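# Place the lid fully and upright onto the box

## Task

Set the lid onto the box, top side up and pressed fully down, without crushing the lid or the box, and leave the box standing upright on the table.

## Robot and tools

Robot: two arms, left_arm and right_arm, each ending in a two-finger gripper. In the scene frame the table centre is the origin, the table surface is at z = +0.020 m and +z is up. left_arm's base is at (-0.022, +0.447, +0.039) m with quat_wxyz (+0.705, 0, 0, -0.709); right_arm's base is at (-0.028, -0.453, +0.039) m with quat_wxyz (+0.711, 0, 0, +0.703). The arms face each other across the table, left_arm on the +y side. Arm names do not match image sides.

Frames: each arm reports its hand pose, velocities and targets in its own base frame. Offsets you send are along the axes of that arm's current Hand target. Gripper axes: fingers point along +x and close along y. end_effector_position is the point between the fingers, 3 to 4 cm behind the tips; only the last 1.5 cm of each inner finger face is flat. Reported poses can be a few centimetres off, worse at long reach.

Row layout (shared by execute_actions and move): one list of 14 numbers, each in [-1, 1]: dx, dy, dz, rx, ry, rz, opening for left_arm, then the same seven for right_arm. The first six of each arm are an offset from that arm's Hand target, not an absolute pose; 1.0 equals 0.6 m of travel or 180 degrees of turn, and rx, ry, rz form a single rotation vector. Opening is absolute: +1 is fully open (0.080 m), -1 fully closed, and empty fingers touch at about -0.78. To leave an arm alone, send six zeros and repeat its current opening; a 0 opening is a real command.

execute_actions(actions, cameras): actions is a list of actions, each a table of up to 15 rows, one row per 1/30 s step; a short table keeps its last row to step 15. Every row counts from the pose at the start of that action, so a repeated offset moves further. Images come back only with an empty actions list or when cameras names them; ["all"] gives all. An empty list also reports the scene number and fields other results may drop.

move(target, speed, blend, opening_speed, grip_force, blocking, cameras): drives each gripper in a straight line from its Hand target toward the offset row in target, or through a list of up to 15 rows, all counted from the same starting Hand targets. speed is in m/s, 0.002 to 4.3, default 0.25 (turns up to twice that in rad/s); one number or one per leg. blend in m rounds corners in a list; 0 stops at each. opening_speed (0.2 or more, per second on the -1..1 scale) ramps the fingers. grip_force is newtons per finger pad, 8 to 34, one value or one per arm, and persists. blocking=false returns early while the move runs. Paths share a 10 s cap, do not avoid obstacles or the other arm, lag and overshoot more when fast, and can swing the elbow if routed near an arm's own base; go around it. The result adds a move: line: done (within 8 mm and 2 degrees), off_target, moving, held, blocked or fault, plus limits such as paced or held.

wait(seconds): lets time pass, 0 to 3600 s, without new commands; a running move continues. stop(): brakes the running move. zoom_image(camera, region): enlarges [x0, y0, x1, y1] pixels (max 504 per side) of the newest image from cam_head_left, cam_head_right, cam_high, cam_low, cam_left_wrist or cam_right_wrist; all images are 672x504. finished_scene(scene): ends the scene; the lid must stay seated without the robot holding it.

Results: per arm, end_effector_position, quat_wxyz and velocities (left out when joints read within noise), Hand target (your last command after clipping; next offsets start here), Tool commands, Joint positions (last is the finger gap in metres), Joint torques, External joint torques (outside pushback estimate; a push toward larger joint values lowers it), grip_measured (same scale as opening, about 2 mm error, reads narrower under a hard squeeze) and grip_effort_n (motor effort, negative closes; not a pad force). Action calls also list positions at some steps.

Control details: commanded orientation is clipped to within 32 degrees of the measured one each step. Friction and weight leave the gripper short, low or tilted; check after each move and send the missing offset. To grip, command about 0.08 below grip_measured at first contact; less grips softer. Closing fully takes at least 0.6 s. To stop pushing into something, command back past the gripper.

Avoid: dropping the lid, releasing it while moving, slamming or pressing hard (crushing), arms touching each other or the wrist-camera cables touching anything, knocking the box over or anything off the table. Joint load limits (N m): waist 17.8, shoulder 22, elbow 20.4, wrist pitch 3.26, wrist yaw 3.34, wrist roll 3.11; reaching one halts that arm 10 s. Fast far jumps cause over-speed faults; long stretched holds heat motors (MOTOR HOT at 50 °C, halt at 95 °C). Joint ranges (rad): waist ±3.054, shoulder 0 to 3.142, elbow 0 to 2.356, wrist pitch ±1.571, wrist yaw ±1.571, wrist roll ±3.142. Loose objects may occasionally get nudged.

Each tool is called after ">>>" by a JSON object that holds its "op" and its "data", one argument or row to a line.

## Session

>>> {"op": "execute_actions", "data": {
  "actions": []
}}

Scene clock: 0.00 s.
left_arm: end_effector_position=(+0.2510, -0.1120, +0.1936) grip_measured=+1.000 grip_effort_n=n/a end_effector_quat_wxyz=(+0.714, +0.466, +0.138, -0.504) | right_arm: end_effector_position=(+0.1822, +0.2428, +0.2311) grip_measured=+1.000 grip_effort_n=n/a end_effector_quat_wxyz=(+0.877, +0.064, +0.352, +0.320)
Joint positions: left_arm=[-0.126 1.057 0.871 -0.717 0.558 1.377 0.08] | right_arm=[0.988 0.994 0.883 -0.508 0.124 0.513 0.08]
Joint velocities: within noise
Joint torques (N m): no reading
External joint torques (N m): no reading
Heat: left arm: hottest wrist pitch 30 °C (+0.0 °C/min); right arm: hottest elbow 26 °C (+0.0 °C/min).
Hand target: left_arm +0.2527, -0.1114, +0.2001; +0.719, +0.467, +0.129, -0.498 | right_arm +0.1845, +0.2415, +0.2380; +0.881, +0.068, +0.341, +0.320
Tool commands: left_gripper/opening=+1.0 right_gripper/opening=+1.0

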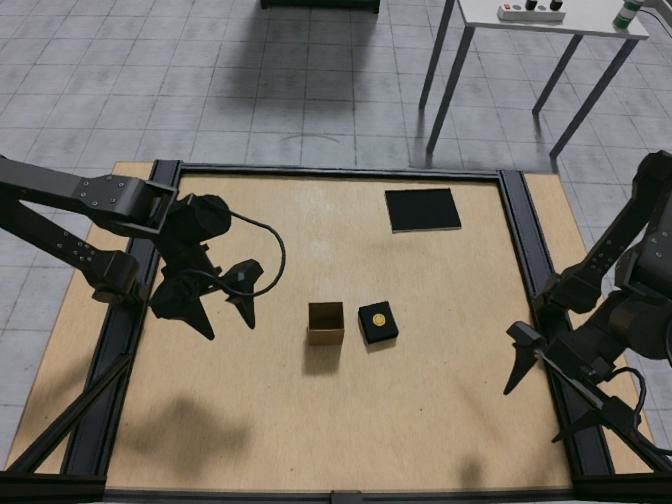

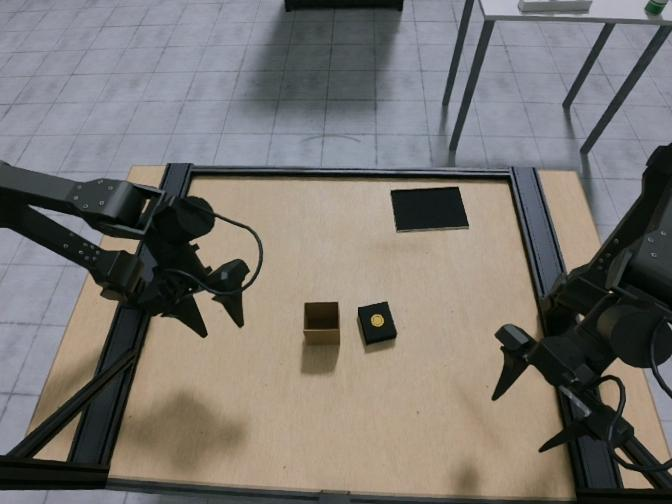

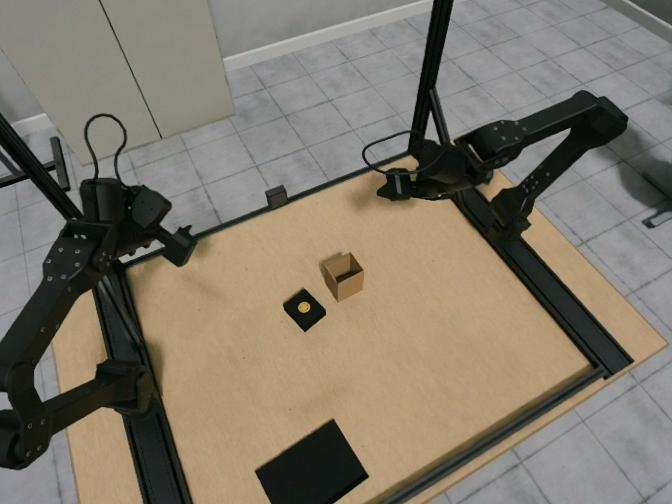

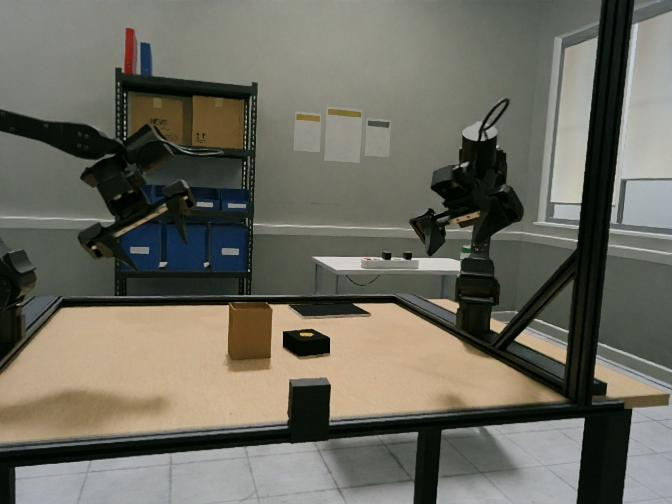

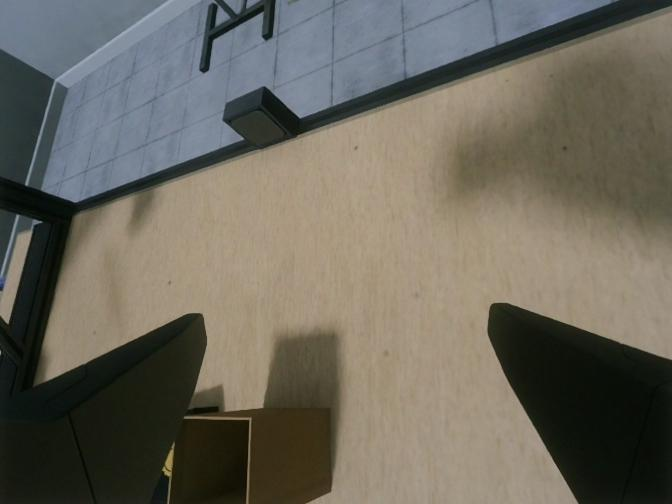

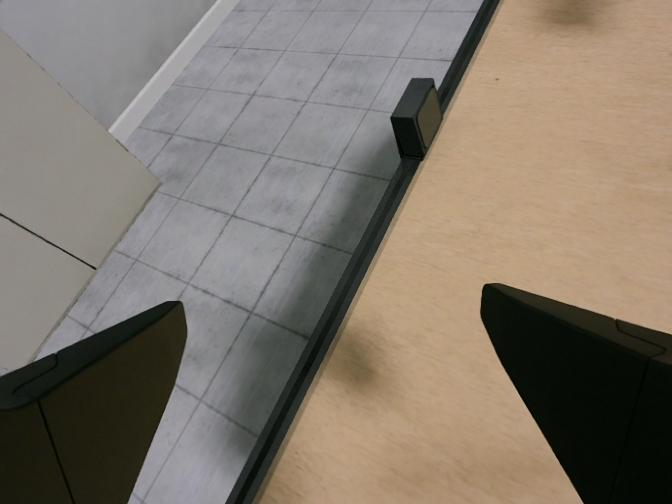

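>>> {"op": "zoom_image", "data": {
  "camera": "cam_head_left",
  "region": [280, 270, 430, 380]
}}

>>> {"op": "zoom_image", "data": {
  "camera": "cam_high",
  "region": [260, 230, 390, 350]
}}

>>> {"op": "zoom_image", "data": {
  "camera": "cam_low",
  "region": [210, 280, 350, 380]
}}

Scaled by 3.360 from the camera's image (finer frame: 960x720).

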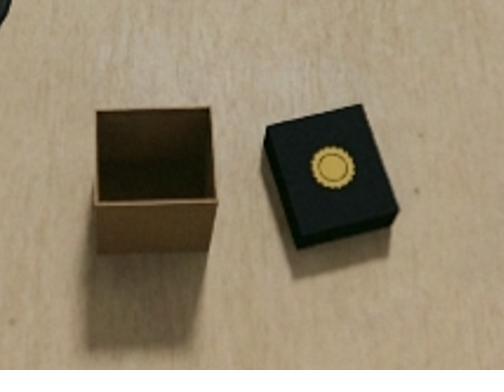

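Scaled by 3.877 from the camera's image (finer frame: 960x720).

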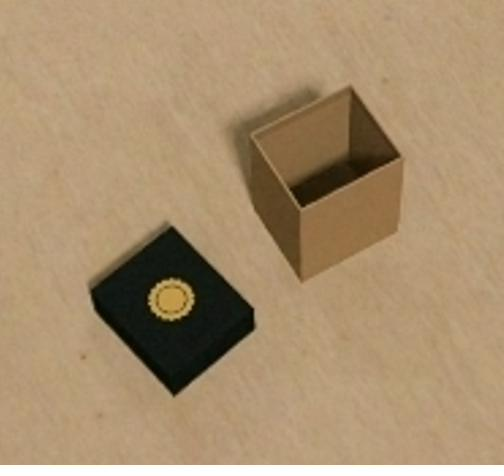

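Scaled by 3.600 from the camera's image (finer frame: 960x720).

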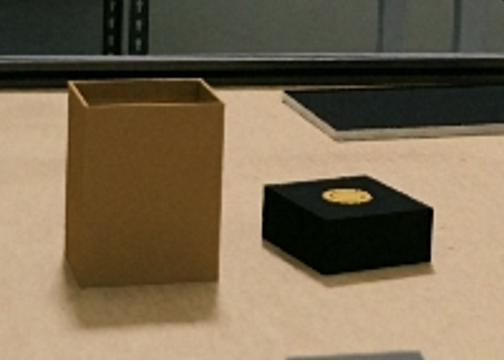

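>>> {"op": "move", "data": {
  "target": [0.1528,-0.0419,-0.2098,-0.407,0.0432,0.2527,0.9,0.0967,-0.4937,-0.0012,0.4923,0.1039,-0.3337,0.9],
  "speed": 0.4,
  "cameras": ["cam_head_left","cam_left_wrist","cam_right_wrist"]
}}

Scene clock: 139.37 s.
left_arm: end_effector_position=(+0.3079, -0.0690, +0.0562) grip_measured=+0.903 grip_effort_n=-12.3 end_effector_quat_wxyz=(+0.963, +0.006, +0.268, -0.007) | right_arm: end_effector_position=(+0.3635, +0.0440, +0.1001) grip_measured=+0.903 grip_effort_n=-15.6 end_effector_quat_wxyz=(+0.563, +0.416, +0.572, -0.428)
Joint positions: left_arm=[-0.36 1.385 0.277 0.538 -0.296 -0.176 0.076] | right_arm=[0.121 1.961 1.604 -1.235 0.002 1.4 0.076]
Joint torques (N m): left_arm=[-0.24 -2.78 3.88 2.43 -0.3 -0.11] | right_arm=[-0.01 -7.25 6.79 0.04 -0.21 0.08]
External joint torques (N m): left_arm=[-0.24 0.85 -1.13 0.88 -0.2 -0.11] | right_arm=[-0.08 1.31 1.21 -0.21 -0.27 0.08]
Heat: left arm: hottest wrist pitch 34 °C (+1.0 °C/min); right arm: hottest elbow 36 °C (+2.0 °C/min).
Hand target: left_arm +0.3102, -0.0669, +0.0601; +0.966, +0.000, +0.258, +0.000 | right_arm +0.3699, +0.0442, +0.1046; +0.564, +0.426, +0.565, -0.425
Off the commanded pose: left_arm 0.005 m, 2 deg | right_arm 0.008 m, 1 deg.
move: done

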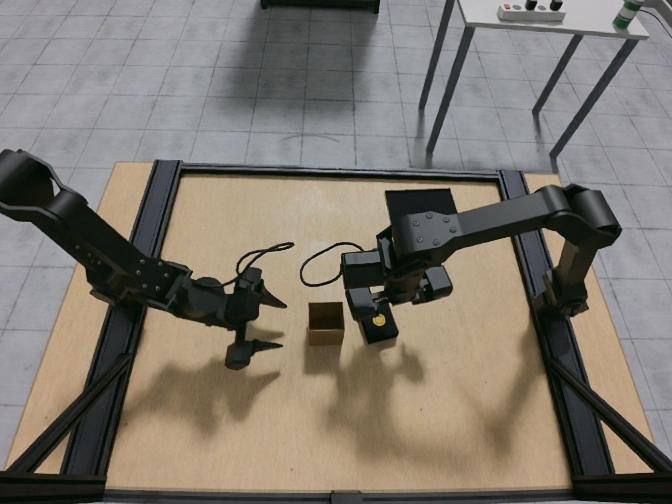

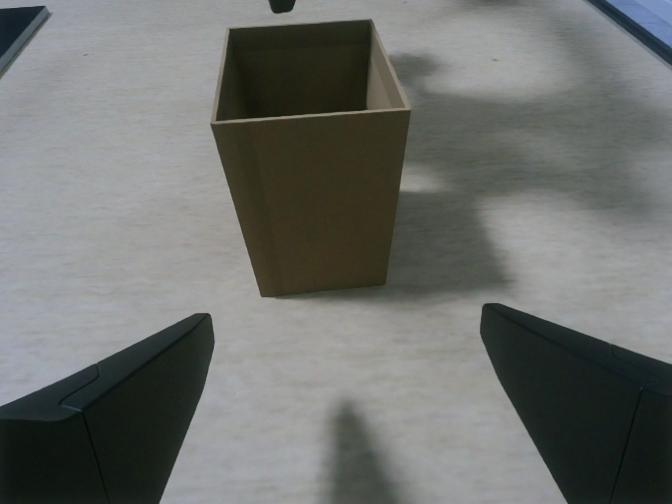

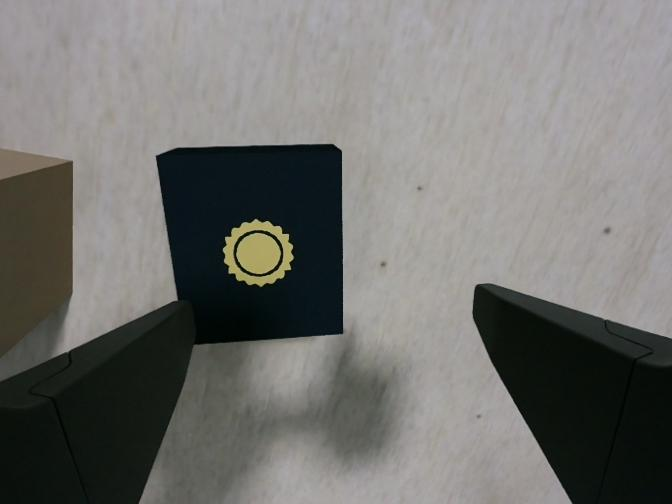

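>>> {"op": "move", "data": {
  "target": [
    [0.1006,0.0133,0.0158,0,-0.0556,0,0.9,0,0.0467,-0.015,0,0,0,0.9],
    [0.1006,0.0133,0.0158,0,-0.0556,0,0.3,0.101,0.0467,-0.015,0,0,0,0.3]
  ],
  "speed": [0.2, 0.12],
  "grip_force": [10, 10],
  "cameras": ["cam_low","cam_left_wrist","cam_right_wrist"]
}}

Scene clock: 186.73 s.
left_arm: end_effector_position=(+0.3603, -0.0600, +0.0302) grip_measured=+0.467 grip_effort_n=-34.2 end_effector_quat_wxyz=(+0.982, +0.000, +0.189, -0.002) | right_arm: end_effector_position=(+0.3963, +0.0638, +0.0517) grip_measured=+0.304 grip_effort_n=-20.2 end_effector_quat_wxyz=(+0.571, +0.426, +0.565, -0.417)
Joint positions: left_arm=[-0.264 1.876 0.332 1.152 -0.241 -0.099 0.056] | right_arm=[0.158 2.1 1.614 -1.069 -0.004 1.435 0.049]
Joint torques (N m): left_arm=[0.21 -4.31 4.01 2.53 0.13 0.17] | right_arm=[-0.1 -7.24 2.88 0.71 0.02 0.1]
External joint torques (N m): left_arm=[0.2 1.04 0.94 0.9 0.19 0.17] | right_arm=[-0.1 2.22 -2.72 0.37 -0.04 0.1]
Heat: left arm: hottest wrist pitch 38 °C (+6.0 °C/min); right arm: hottest elbow 38 °C (+3.0 °C/min).
Hand target: left_arm +0.3672, -0.0589, +0.0382; +0.985, +0.000, +0.173, +0.000 | right_arm +0.3944, +0.0606, +0.0440; +0.564, +0.426, +0.565, -0.425
Off the commanded pose: left_arm 0.011 m, 2 deg | right_arm 0.009 m, 1 deg.
grip_force (N): 10, 10
move: off_target (left_arm, right_arm); target 2's new opening was sent with left_arm's hand 0.011 m and 2 deg from that target

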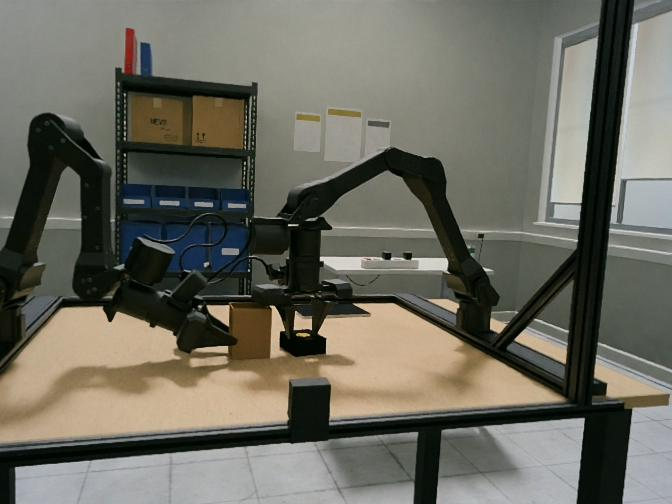

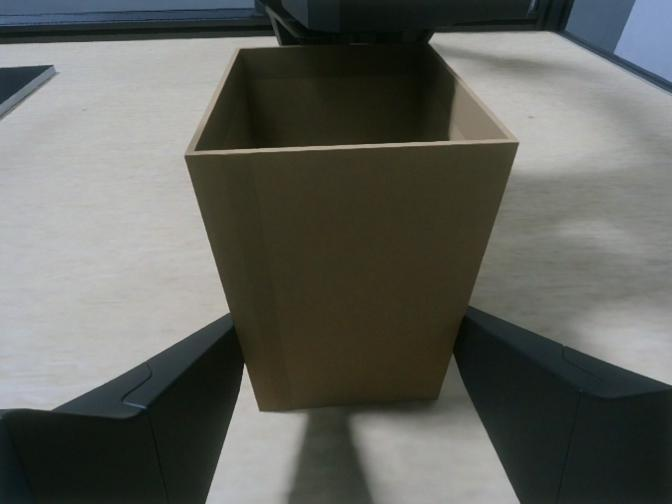

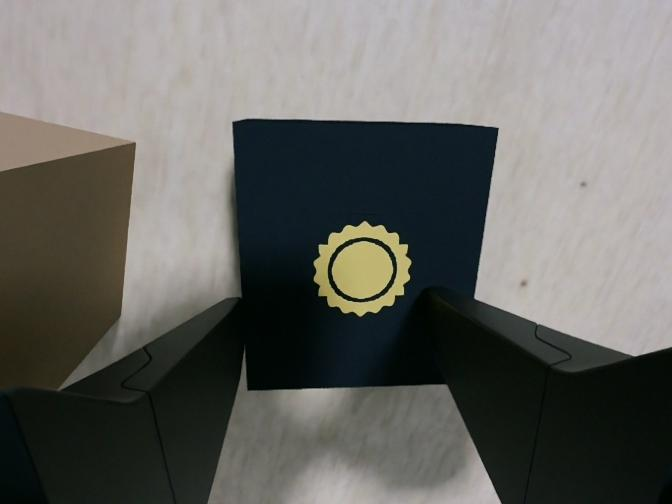

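>>> {"op": "move", "data": {
  "target": [
    [0,0,0,0,0,0,0.3,-0.045,0,0,0,0,0,0.3],
    [0,0,0,0,0,0,0.3,-0.045,-0.01,0.0117,0,0,0,0.9],
    [0,0,0,0,0,0,0.3,0.005,-0.01,0.0117,0,0,0,0.9],
    [0,0,0,0,0,0,0.3,0.005,-0.01,0.0117,0,0,0,0.3]
  ],
  "speed": 0.12,
  "cameras": ["cam_low","cam_right_wrist"]
}}

Scene clock: 210.03 s.
left_arm: end_effector_position=(+0.3603, -0.0600, +0.0302) grip_measured=+0.467 grip_effort_n=-34.2 end_effector_quat_wxyz=(+0.982, +0.001, +0.189, -0.002) | right_arm: end_effector_position=(+0.3932, +0.0543, +0.0500) grip_measured=+0.305 grip_effort_n=-26.7 end_effector_quat_wxyz=(+0.568, +0.429, +0.563, -0.419)
Joint positions: left_arm=[-0.264 1.876 0.332 1.152 -0.241 -0.097 0.056] | right_arm=[0.135 2.085 1.584 -1.054 -0.005 1.421 0.049]
Joint torques (N m): left_arm=[0.21 -4.33 3.97 2.52 0.12 0.15] | right_arm=[0.03 -7.12 2.21 1.19 0.08 -0.09]
External joint torques (N m): left_arm=[0.22 1.08 0.87 0.87 0.18 0.15] | right_arm=[0.04 2.24 -3.35 0.86 0.02 -0.09]
Heat: left arm: hottest wrist pitch 38 °C (+2.0 °C/min); right arm: hottest elbow 33 °C (-5.1 °C/min).
Hand target: left_arm +0.3672, -0.0589, +0.0382; +0.985, +0.000, +0.173, +0.000 | right_arm +0.3905, +0.0522, +0.0410; +0.564, +0.426, +0.565, -0.425
Off the commanded pose: left_arm 0.011 m, 2 deg | right_arm 0.010 m, 1 deg.
grip_force (N): 10, 10
move: off_target (right_arm); target 4's new opening was sent with right_arm's hand 0.010 m and 1 deg from that target

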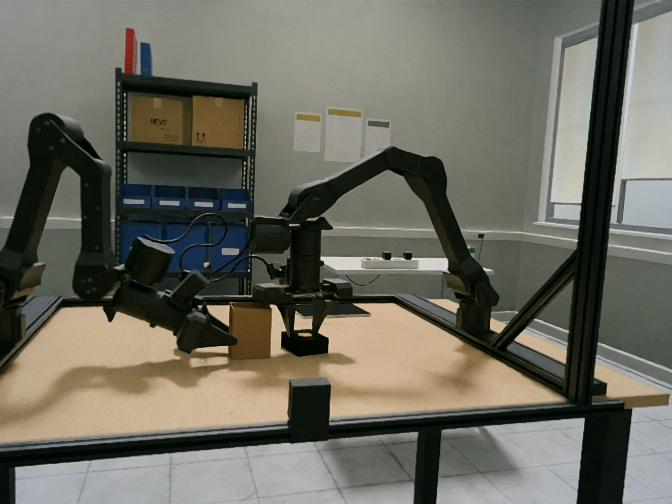

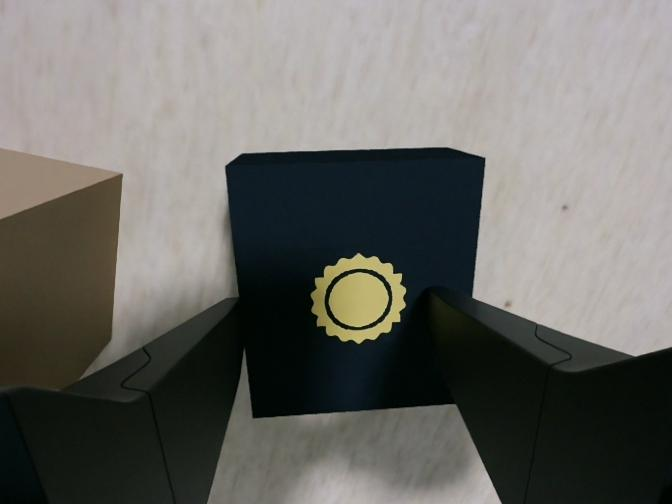

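>>> {"op": "zoom_image", "data": {
  "camera": "cam_low",
  "region": [200, 260, 380, 380]
}}

Scaled by 2.800 from the camera's image (finer frame: 960x720).

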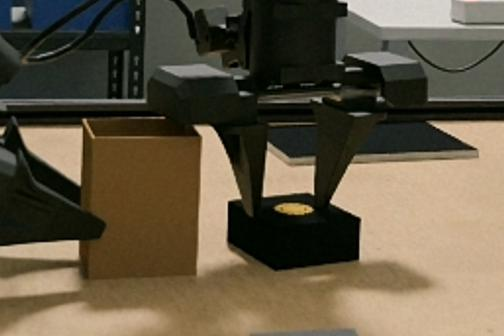

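>>> {"op": "move", "data": {
  "target": [
    [0,0,0.03,0,0,0,0.3,-0.06,0,0,0,0,0,0.3],
    [0,0.158,0.03,0,0,0,0.3,-0.06,-0.008,0,0,0,0,0.9],
    [0,0.158,0.03,0,0,0,0.3,0.01,-0.008,0,0,0,0,0.9]
  ],
  "speed": [0.15, 0.2, 0.12],
  "cameras": ["cam_low","cam_right_wrist","cam_head_left"]
}}

Scene clock: 242.73 s.
left_arm: end_effector_position=(+0.3686, +0.0334, +0.0453) grip_measured=+0.467 grip_effort_n=-34.2 end_effector_quat_wxyz=(+0.982, -0.005, +0.189, +0.001) | right_arm: end_effector_position=(+0.3857, +0.0545, +0.0490) grip_measured=+0.897 grip_effort_n=12.8 end_effector_quat_wxyz=(+0.568, +0.426, +0.566, -0.419)
Joint positions: left_arm=[0.144 1.786 0.349 1.052 0.133 0.044 0.056] | right_arm=[0.138 2.064 1.547 -1.045 -0.005 1.42 0.075]
Joint torques (N m): left_arm=[0.19 -5.61 3.95 1.91 0.2 0.16] | right_arm=[-0.23 -5.96 1.84 2.64 0.07 -0.1]
External joint torques (N m): left_arm=[0.2 -0.35 0.29 0.25 0.16 0.16] | right_arm=[-0.18 3.17 -3.63 2.34 0 -0.1]
Heat: left arm: hottest wrist pitch 38 °C (-1.0 °C/min); right arm: hottest elbow 31 °C (-8.0 °C/min).
Hand target: left_arm +0.3733, +0.0359, +0.0551; +0.985, +0.000, +0.173, +0.000 | right_arm +0.3859, +0.0509, +0.0350; +0.564, +0.426, +0.565, -0.425
Off the commanded pose: left_arm 0.011 m, 2 deg | right_arm 0.014 m, 1 deg.
grip_force (N): 10, 10
move: off_target (left_arm, right_arm)
Images, in order (width x height): cam_head_left 672x504, cam_low 672x504, cam_right_wrist 672x504.

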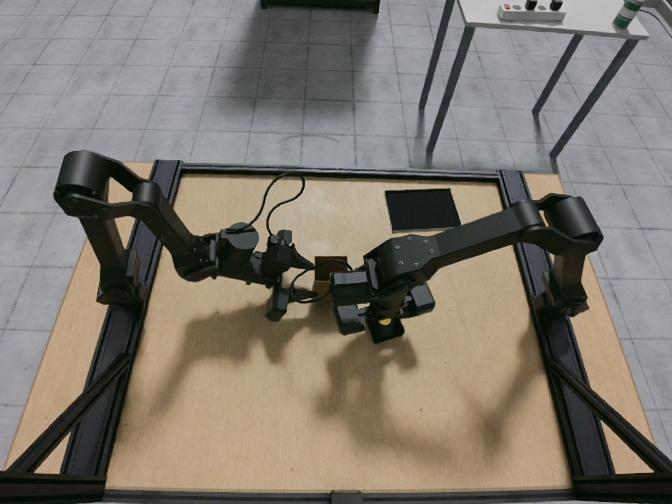

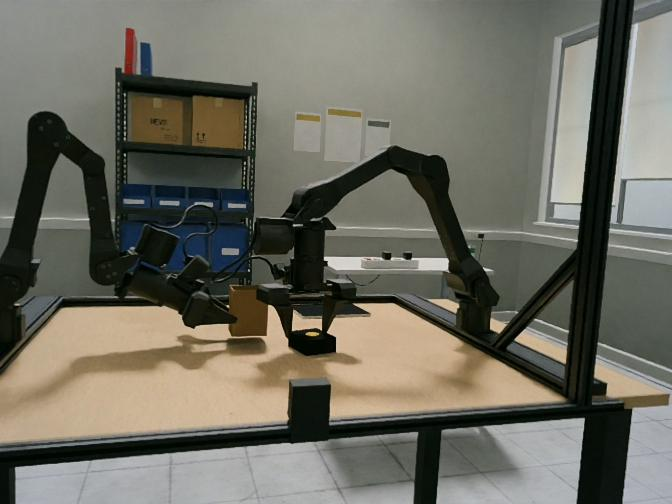

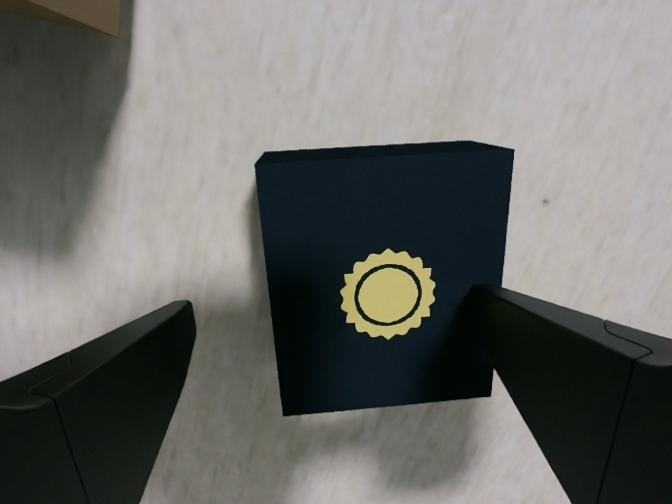

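>>> {"op": "move", "data": {
  "target": [
    [0,0,0,0,0,0,0.3,-0.06,0,0,0,0,0,0.9],
    [0,0,0,0,0,0,0.3,-0.06,-0.0205,0,-0.022,0,0,0.9],
    [0,0,0,0,0,0,0.3,0.0,-0.0205,0,-0.022,0,0,0.9],
    [0,0,0,0,0,0,0.3,0.0,-0.0205,0,-0.022,0,0,0.35]
  ],
  "speed": 0.15,
  "cameras": ["cam_low","cam_right_wrist"]
}}

Scene clock: 260.30 s.
left_arm: end_effector_position=(+0.3686, +0.0334, +0.0453) grip_measured=+0.467 grip_effort_n=-33.7 end_effector_quat_wxyz=(+0.982, -0.005, +0.189, +0.001) | right_arm: end_effector_position=(+0.3746, +0.0518, +0.0383) grip_measured=+0.602 grip_effort_n=-34.7 end_effector_quat_wxyz=(+0.581, +0.405, +0.582, -0.400)
Joint positions: left_arm=[0.144 1.786 0.349 1.052 0.133 0.044 0.056] | right_arm=[0.135 2.039 1.465 -0.994 -0.005 1.346 0.062]
Joint torques (N m): left_arm=[0.19 -5.62 3.95 1.9 0.2 0.17] | right_arm=[-0.37 -7.7 3.2 0.62 0.07 -0.13]
External joint torques (N m): left_arm=[0.19 -0.4 0.34 0.27 0.17 0.17] | right_arm=[-0.32 1.17 -2.2 0.31 0.01 -0.13]
Heat: left arm: hottest wrist pitch 38 °C (+0.0 °C/min); right arm: hottest wrist pitch 31 °C (+3.0 °C/min).
Hand target: left_arm +0.3733, +0.0359, +0.0551; +0.985, +0.000, +0.173, +0.000 | right_arm +0.3741, +0.0475, +0.0350; +0.579, +0.406, +0.579, -0.406
Off the commanded pose: left_arm 0.011 m, 2 deg | right_arm 0.005 m, 1 deg.
grip_force (N): 10, 10
move: done

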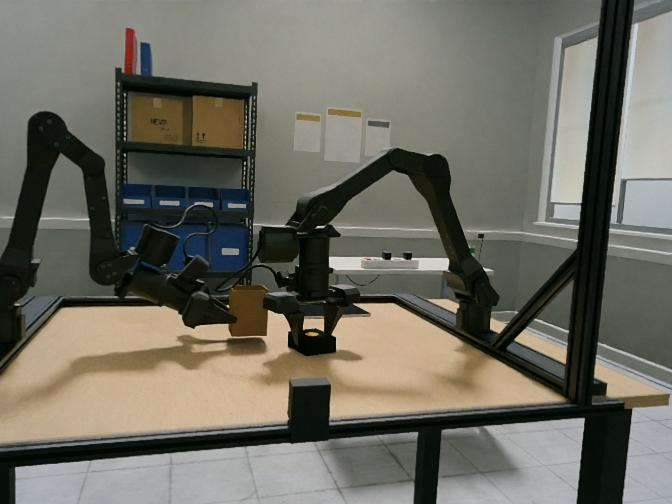

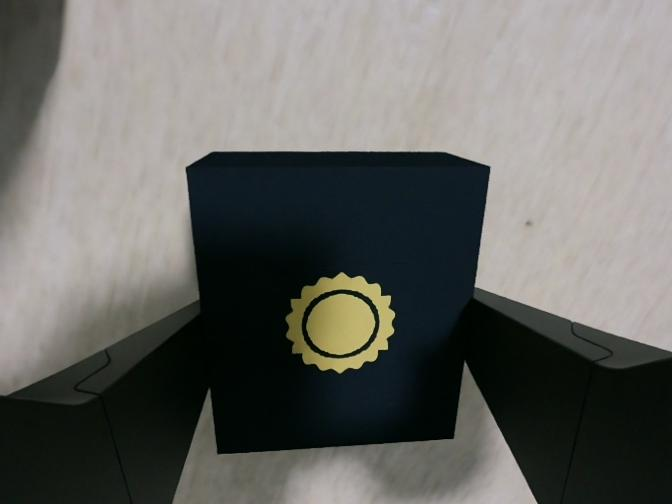

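>>> {"op": "move", "data": {
  "target": [
    [0,0,0,0,0,0,0.3,-0.208,0,0,0,0,0,0.35],
    [0.1005,-0.0933,0.0064,0,0,0,0.3,-0.2,0.0609,0.0567,-0.389,0,0,0.35]
  ],
  "speed": [0.2, 0.3],
  "cameras": ["cam_low","cam_high","cam_left_wrist","cam_right_wrist"]
}}

>>> {"op": "zoom_image", "data": {
  "camera": "cam_low",
  "region": [220, 240, 360, 370]
}}

Scene clock: 286.93 s.
left_arm: end_effector_position=(+0.4253, -0.0222, +0.0321) grip_measured=+0.467 grip_effort_n=-34.2 end_effector_quat_wxyz=(+0.983, +0.002, +0.183, -0.006) | right_arm: end_effector_position=(+0.4152, +0.0308, +0.1513) grip_measured=+0.603 grip_effort_n=-35.1 end_effector_quat_wxyz=(+0.700, -0.003, +0.714, -0.001)
Joint positions: left_arm=[-0.072 1.991 0.565 1.057 -0.055 -0.021 0.056] | right_arm=[0.075 2.192 2.157 -1.556 0.004 0.073 0.062]
Joint torques (N m): left_arm=[-0.2 -5.6 4.79 1.53 -0.19 -0.1] | right_arm=[-0.37 -8.57 6.77 0.06 0.02 -0.15]
External joint torques (N m): left_arm=[-0.22 1.24 1.02 -0.15 -0.17 -0.1] | right_arm=[-0.28 1.45 1.21 -0.25 -0.01 -0.15]
Heat: left arm: hottest wrist pitch 38 °C (+0.0 °C/min); right arm: hottest elbow 31 °C (+0.0 °C/min).
Hand target: left_arm +0.4313, -0.0200, +0.0382; +0.985, +0.000, +0.173, +0.000 | right_arm +0.4201, +0.0279, +0.1550; +0.707, +0.000, +0.707, +0.000
Off the commanded pose: left_arm 0.009 m, 1 deg | right_arm 0.007 m, 1 deg.
grip_force (N): 10, 10
move: off_target (left_arm)
Images, in order (width x height): cam_high 672x504, cam_low 672x504, cam_left_wrist 672x504, cam_right_wrist 672x504.

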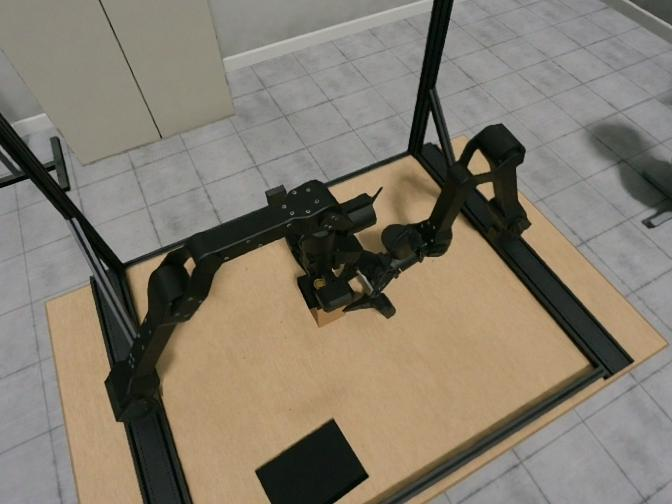

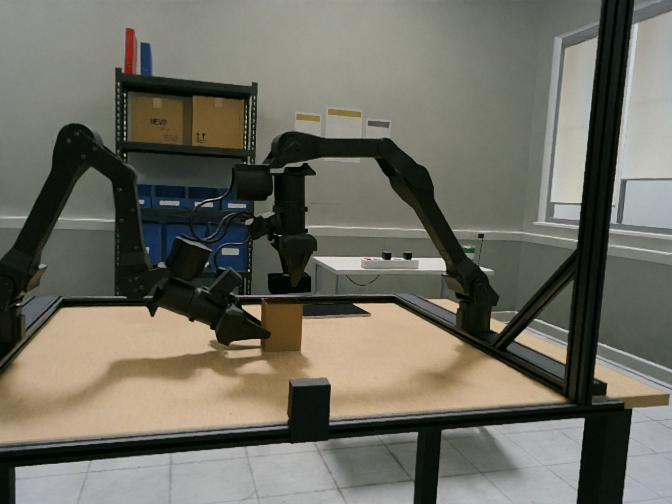

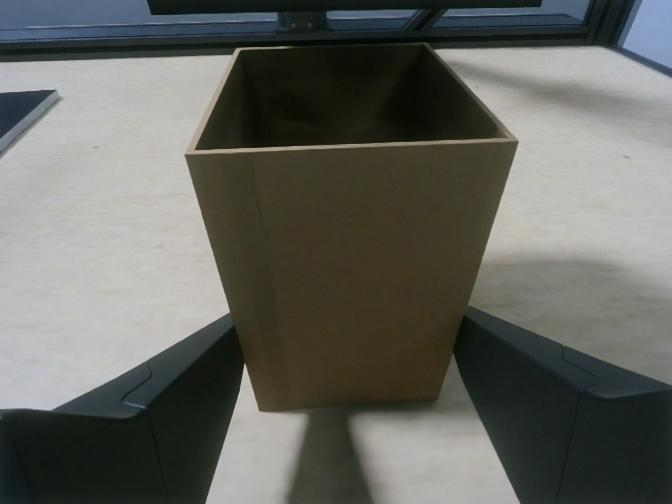

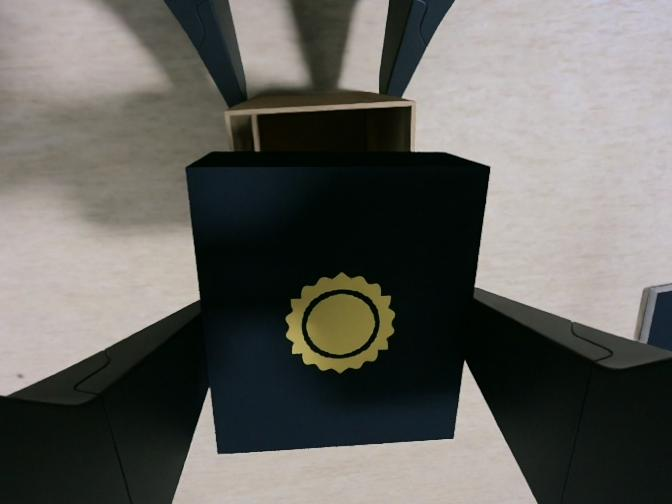

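Scaled by 3.600 from the camera's image (finer frame: 960x720).

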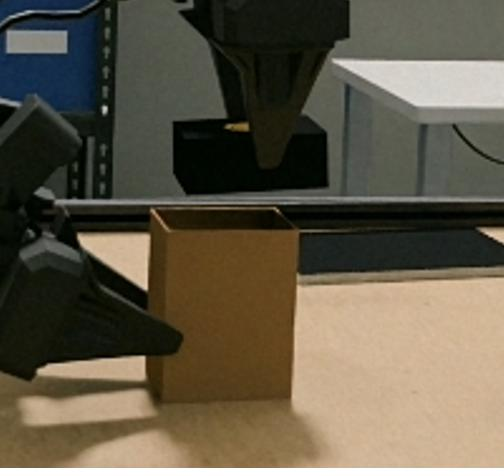

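>>> {"op": "move", "data": {
  "target": [0.0627,0,0.0228,0,0,0,0.3,0.0133,0.0083,-0.0418,0,0.0194,0,0.35],
  "speed": 0.1,
  "cameras": ["cam_low","cam_left_wrist","cam_right_wrist"]
}}

>>> {"op": "zoom_image", "data": {
  "camera": "cam_low",
  "region": [240, 240, 380, 370]
}}

Scene clock: 320.17 s.
left_arm: end_effector_position=(+0.4661, -0.0245, +0.0342) grip_measured=+0.467 grip_effort_n=-34.2 end_effector_quat_wxyz=(+0.984, +0.000, +0.180, -0.005) | right_arm: end_effector_position=(+0.3958, +0.0330, +0.1410) grip_measured=+0.603 grip_effort_n=-34.7 end_effector_quat_wxyz=(+0.677, -0.008, +0.736, +0.001)
Joint positions: left_arm=[-0.07 2.071 0.739 0.971 -0.055 -0.022 0.056] | right_arm=[0.085 2.154 2.051 -1.551 0.004 0.073 0.062]
Joint torques (N m): left_arm=[0.23 -6.27 5.16 1.32 0.07 -0.01] | right_arm=[0.27 -11.47 3.18 0.61 -0.19 0.03]
External joint torques (N m): left_arm=[0.16 1.5 1 -0.34 0.1 -0.01] | right_arm=[0.36 -1.81 -2.32 0.39 -0.21 0.03]
Heat: left arm: hottest wrist pitch 35 °C (-3.0 °C/min); right arm: hottest shoulder 33 °C (+4.1 °C/min).
Hand target: left_arm +0.4713, -0.0200, +0.0382; +0.985, +0.000, +0.173, +0.000 | right_arm +0.3950, +0.0329, +0.1471; +0.685, +0.000, +0.728, +0.000
Off the commanded pose: left_arm 0.008 m, 1 deg | right_arm 0.006 m, 2 deg.
grip_force (N): 10, 10
move: done

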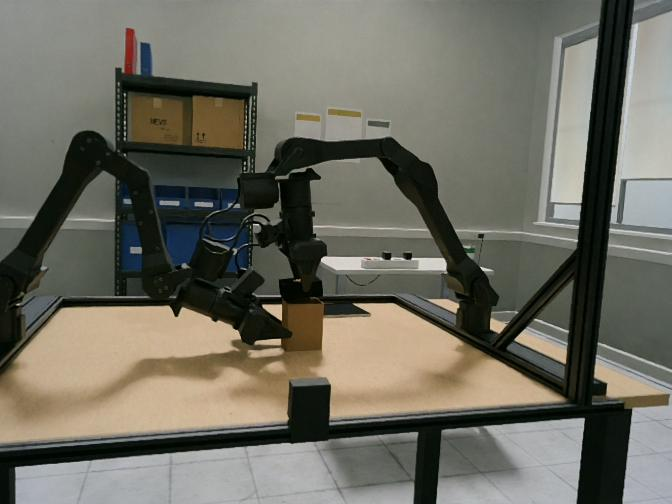

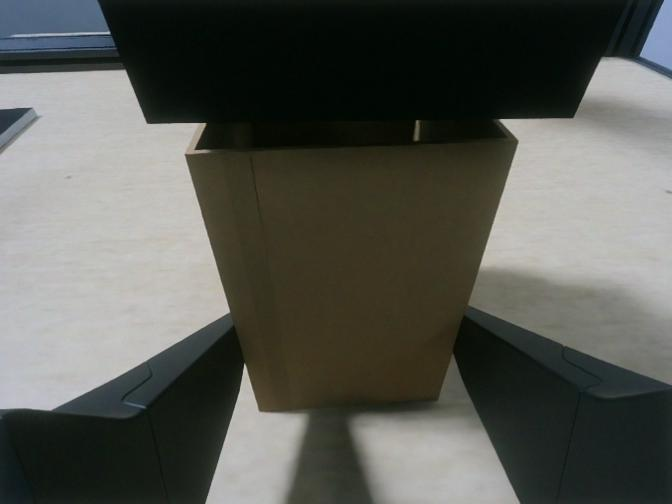

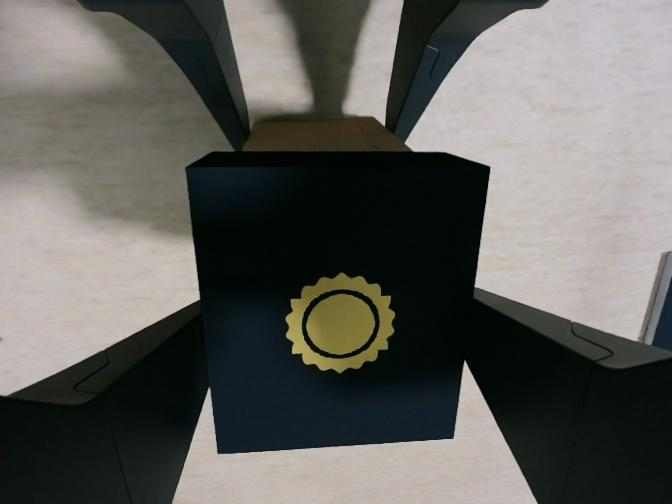

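Scaled by 3.600 from the camera's image (finer frame: 960x720).

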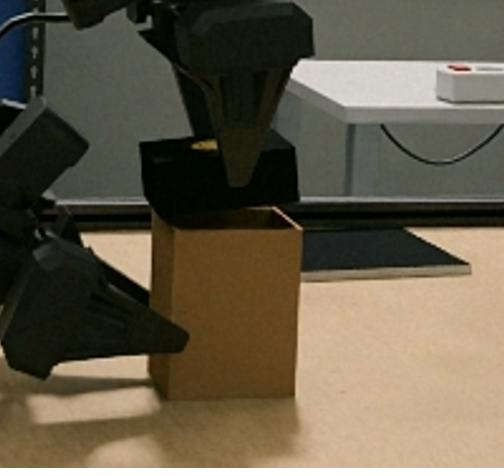

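>>> {"op": "move", "data": {
  "target": [0,0,0,0,0,0,0.3,0.005,-0.002,0,-0.018,0,0,0.35],
  "speed": 0.06,
  "cameras": ["cam_low","cam_left_wrist"]
}}

>>> {"op": "zoom_image", "data": {
  "camera": "cam_low",
  "region": [240, 240, 380, 370]
}}

Scene clock: 370.70 s.
left_arm: end_effector_position=(+0.4661, -0.0245, +0.0342) grip_measured=+0.467 grip_effort_n=-34.2 end_effector_quat_wxyz=(+0.984, +0.000, +0.180, -0.005) | right_arm: end_effector_position=(+0.3953, +0.0330, +0.1376) grip_measured=+0.603 grip_effort_n=-34.7 end_effector_quat_wxyz=(+0.677, -0.022, +0.736, +0.016)
Joint positions: left_arm=[-0.07 2.071 0.739 0.971 -0.055 -0.022 0.056] | right_arm=[0.085 2.151 2.033 -1.537 0.004 0.03 0.062]
Joint torques (N m): left_arm=[0.23 -6.27 5.16 1.32 0.07 0] | right_arm=[-0.07 -11.58 3.35 0.62 -0.16 -0.14]
External joint torques (N m): left_arm=[0.13 1.44 1.02 -0.33 0.09 0] | right_arm=[-0.06 -1.79 -2.23 0.41 -0.17 -0.14]
Heat: left arm: hottest wrist pitch 33 °C (-2.0 °C/min); right arm: hottest shoulder 41 °C (+9.0 °C/min).
Hand target: left_arm +0.4713, -0.0200, +0.0382; +0.985, +0.000, +0.173, +0.000 | right_arm +0.3948, +0.0317, +0.1441; +0.685, -0.019, +0.728, +0.021
Off the commanded pose: left_arm 0.008 m, 1 deg | right_arm 0.007 m, 1 deg.
grip_force (N): 10, 10
move: done

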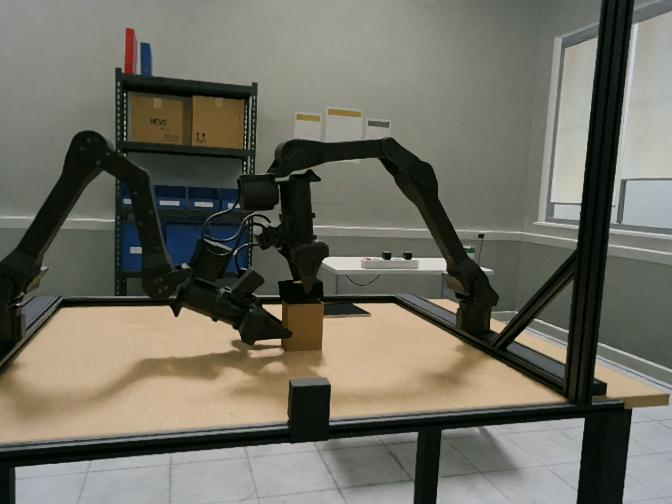

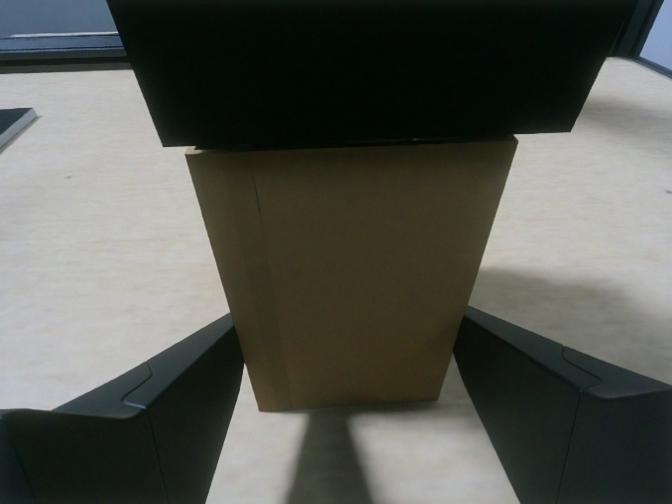

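Scaled by 3.600 from the camera's image (finer frame: 960x720).

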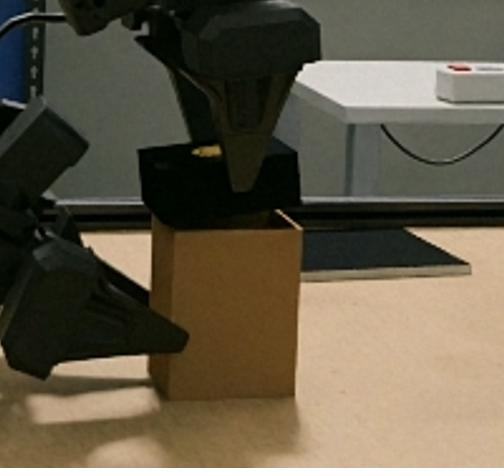

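>>> {"op": "move", "data": {
  "target": [0,0,0,0,0,0,0.3,0,-0.0055,0,0,0,0,0.35],
  "speed": 0.06,
  "cameras": ["cam_left_wrist"]
}}

Scene clock: 380.57 s.
left_arm: end_effector_position=(+0.4661, -0.0245, +0.0342) grip_measured=+0.467 grip_effort_n=-34.2 end_effector_quat_wxyz=(+0.984, +0.000, +0.180, -0.005) | right_arm: end_effector_position=(+0.3956, +0.0287, +0.1382) grip_measured=+0.603 grip_effort_n=-35.1 end_effector_quat_wxyz=(+0.677, -0.021, +0.735, +0.015)
Joint positions: left_arm=[-0.07 2.071 0.739 0.971 -0.055 -0.022 0.056] | right_arm=[0.074 2.149 2.033 -1.537 0.004 0.022 0.062]
Joint torques (N m): left_arm=[0.23 -6.28 5.17 1.32 0.07 0] | right_arm=[-0.36 -11.58 3.32 0.64 -0.14 -0.14]
External joint torques (N m): left_arm=[0.21 1.47 1.04 -0.33 0.08 -0.01] | right_arm=[-0.33 -1.8 -2.26 0.42 -0.16 -0.14]
Heat: left arm: hottest wrist pitch 33 °C (-2.0 °C/min); right arm: hottest shoulder 41 °C (+8.1 °C/min).
Hand target: left_arm +0.4713, -0.0200, +0.0382; +0.985, +0.000, +0.173, +0.000 | right_arm +0.3950, +0.0284, +0.1440; +0.685, -0.019, +0.728, +0.021
Off the commanded pose: left_arm 0.008 m, 1 deg | right_arm 0.006 m, 1 deg.
grip_force (N): 10, 10
move: done

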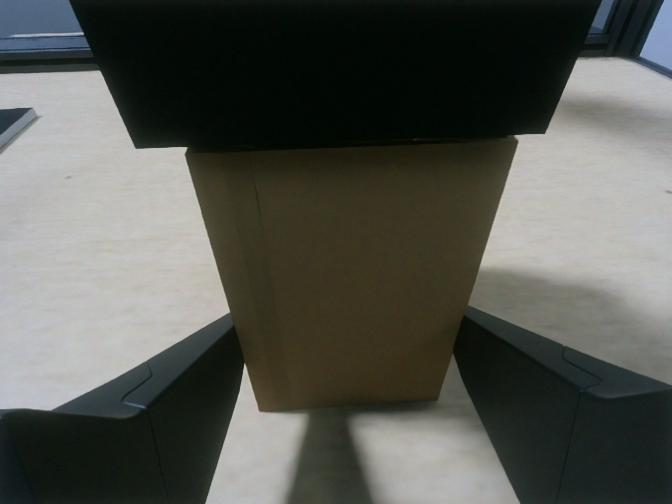

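>>> {"op": "move", "data": {
  "target": [0,0,0,0,0,0,0.3,0,0.0052,0,0,0,0,0.35],
  "speed": 0.06,
  "cameras": ["cam_left_wrist"]
}}

Scene clock: 387.20 s.
left_arm: end_effector_position=(+0.4661, -0.0245, +0.0342) grip_measured=+0.467 grip_effort_n=-34.2 end_effector_quat_wxyz=(+0.984, +0.000, +0.180, -0.005) | right_arm: end_effector_position=(+0.3954, +0.0311, +0.1382) grip_measured=+0.603 grip_effort_n=-34.7 end_effector_quat_wxyz=(+0.677, -0.023, +0.735, +0.018)
Joint positions: left_arm=[-0.07 2.071 0.739 0.971 -0.055 -0.022 0.056] | right_arm=[0.08 2.149 2.033 -1.537 0.004 0.022 0.062]
Joint torques (N m): left_arm=[0.23 -6.27 5.18 1.32 0.07 0] | right_arm=[0.32 -11.48 3.28 0.59 -0.19 0.03]
External joint torques (N m): left_arm=[0.28 1.51 0.98 -0.35 0.08 -0.01] | right_arm=[0.36 -1.74 -2.29 0.36 -0.2 0.03]
Heat: left arm: hottest wrist pitch 33 °C (-1.0 °C/min); right arm: hottest shoulder 42 °C (+7.1 °C/min).
Hand target: left_arm +0.4713, -0.0200, +0.0382; +0.985, +0.000, +0.173, +0.000 | right_arm +0.3948, +0.0315, +0.1441; +0.685, -0.019, +0.728, +0.021
Off the commanded pose: left_arm 0.008 m, 1 deg | right_arm 0.006 m, 1 deg.
grip_force (N): 10, 10
move: done

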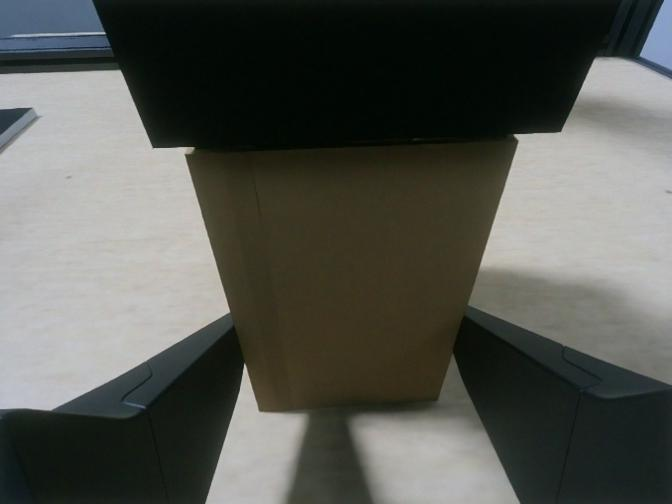

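>>> {"op": "move", "data": {
  "target": [0,0,0,0,0,0,0.3,0.017,0,0,0,0,0,0.35],
  "speed": 0.05,
  "cameras": ["cam_low","cam_left_wrist"]
}}

>>> {"op": "zoom_image", "data": {
  "camera": "cam_low",
  "region": [240, 240, 380, 370]
}}

Scene clock: 396.17 s.
left_arm: end_effector_position=(+0.4661, -0.0245, +0.0342) grip_measured=+0.467 grip_effort_n=-34.2 end_effector_quat_wxyz=(+0.984, +0.000, +0.180, -0.005) | right_arm: end_effector_position=(+0.3946, +0.0311, +0.1278) grip_measured=+0.603 grip_effort_n=-35.1 end_effector_quat_wxyz=(+0.676, -0.023, +0.736, +0.018)
Joint positions: left_arm=[-0.07 2.071 0.739 0.971 -0.055 -0.022 0.056] | right_arm=[0.08 2.142 1.979 -1.493 0.004 0.022 0.062]
Joint torques (N m): left_arm=[0.24 -6.29 5.17 1.33 0.07 0] | right_arm=[0.4 -11.47 3.29 0.62 -0.2 0.04]
External joint torques (N m): left_arm=[0.22 1.52 0.98 -0.35 0.08 0] | right_arm=[0.42 -1.85 -2.25 0.4 -0.21 0.04]
Heat: left arm: hottest wrist pitch 32 °C (-2.0 °C/min); right arm: hottest shoulder 42 °C (+5.1 °C/min).
Hand target: left_arm +0.4713, -0.0200, +0.0382; +0.985, +0.000, +0.173, +0.000 | right_arm +0.3942, +0.0315, +0.1339; +0.685, -0.019, +0.728, +0.021
Off the commanded pose: left_arm 0.008 m, 1 deg | right_arm 0.006 m, 1 deg.
grip_force (N): 10, 10
move: done

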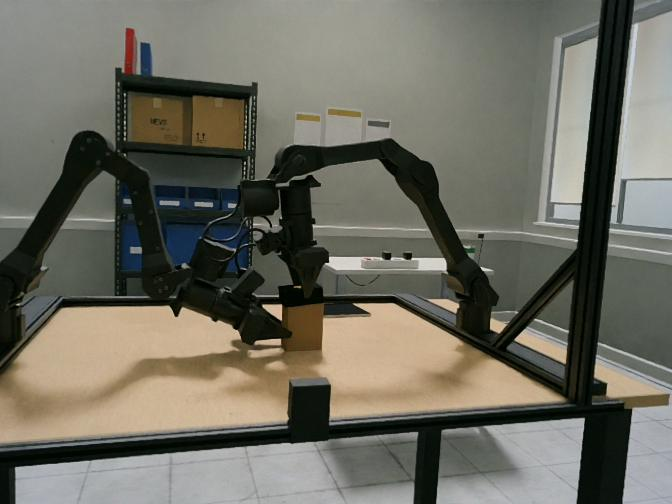

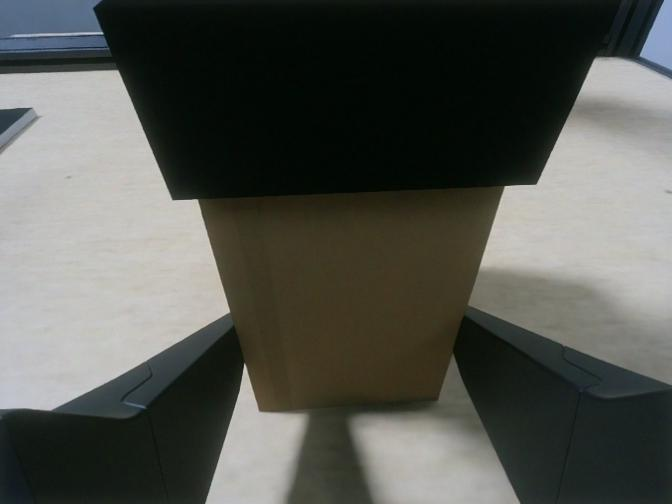

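Scaled by 3.600 from the camera's image (finer frame: 960x720).

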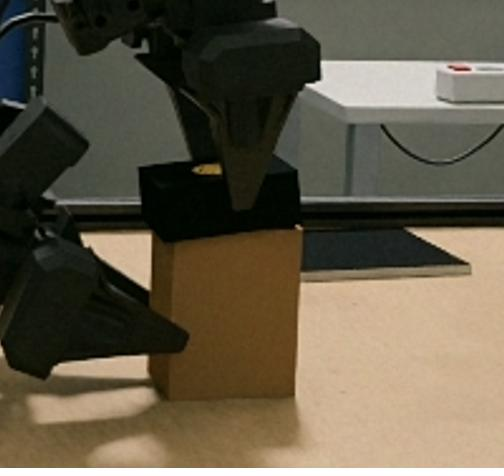

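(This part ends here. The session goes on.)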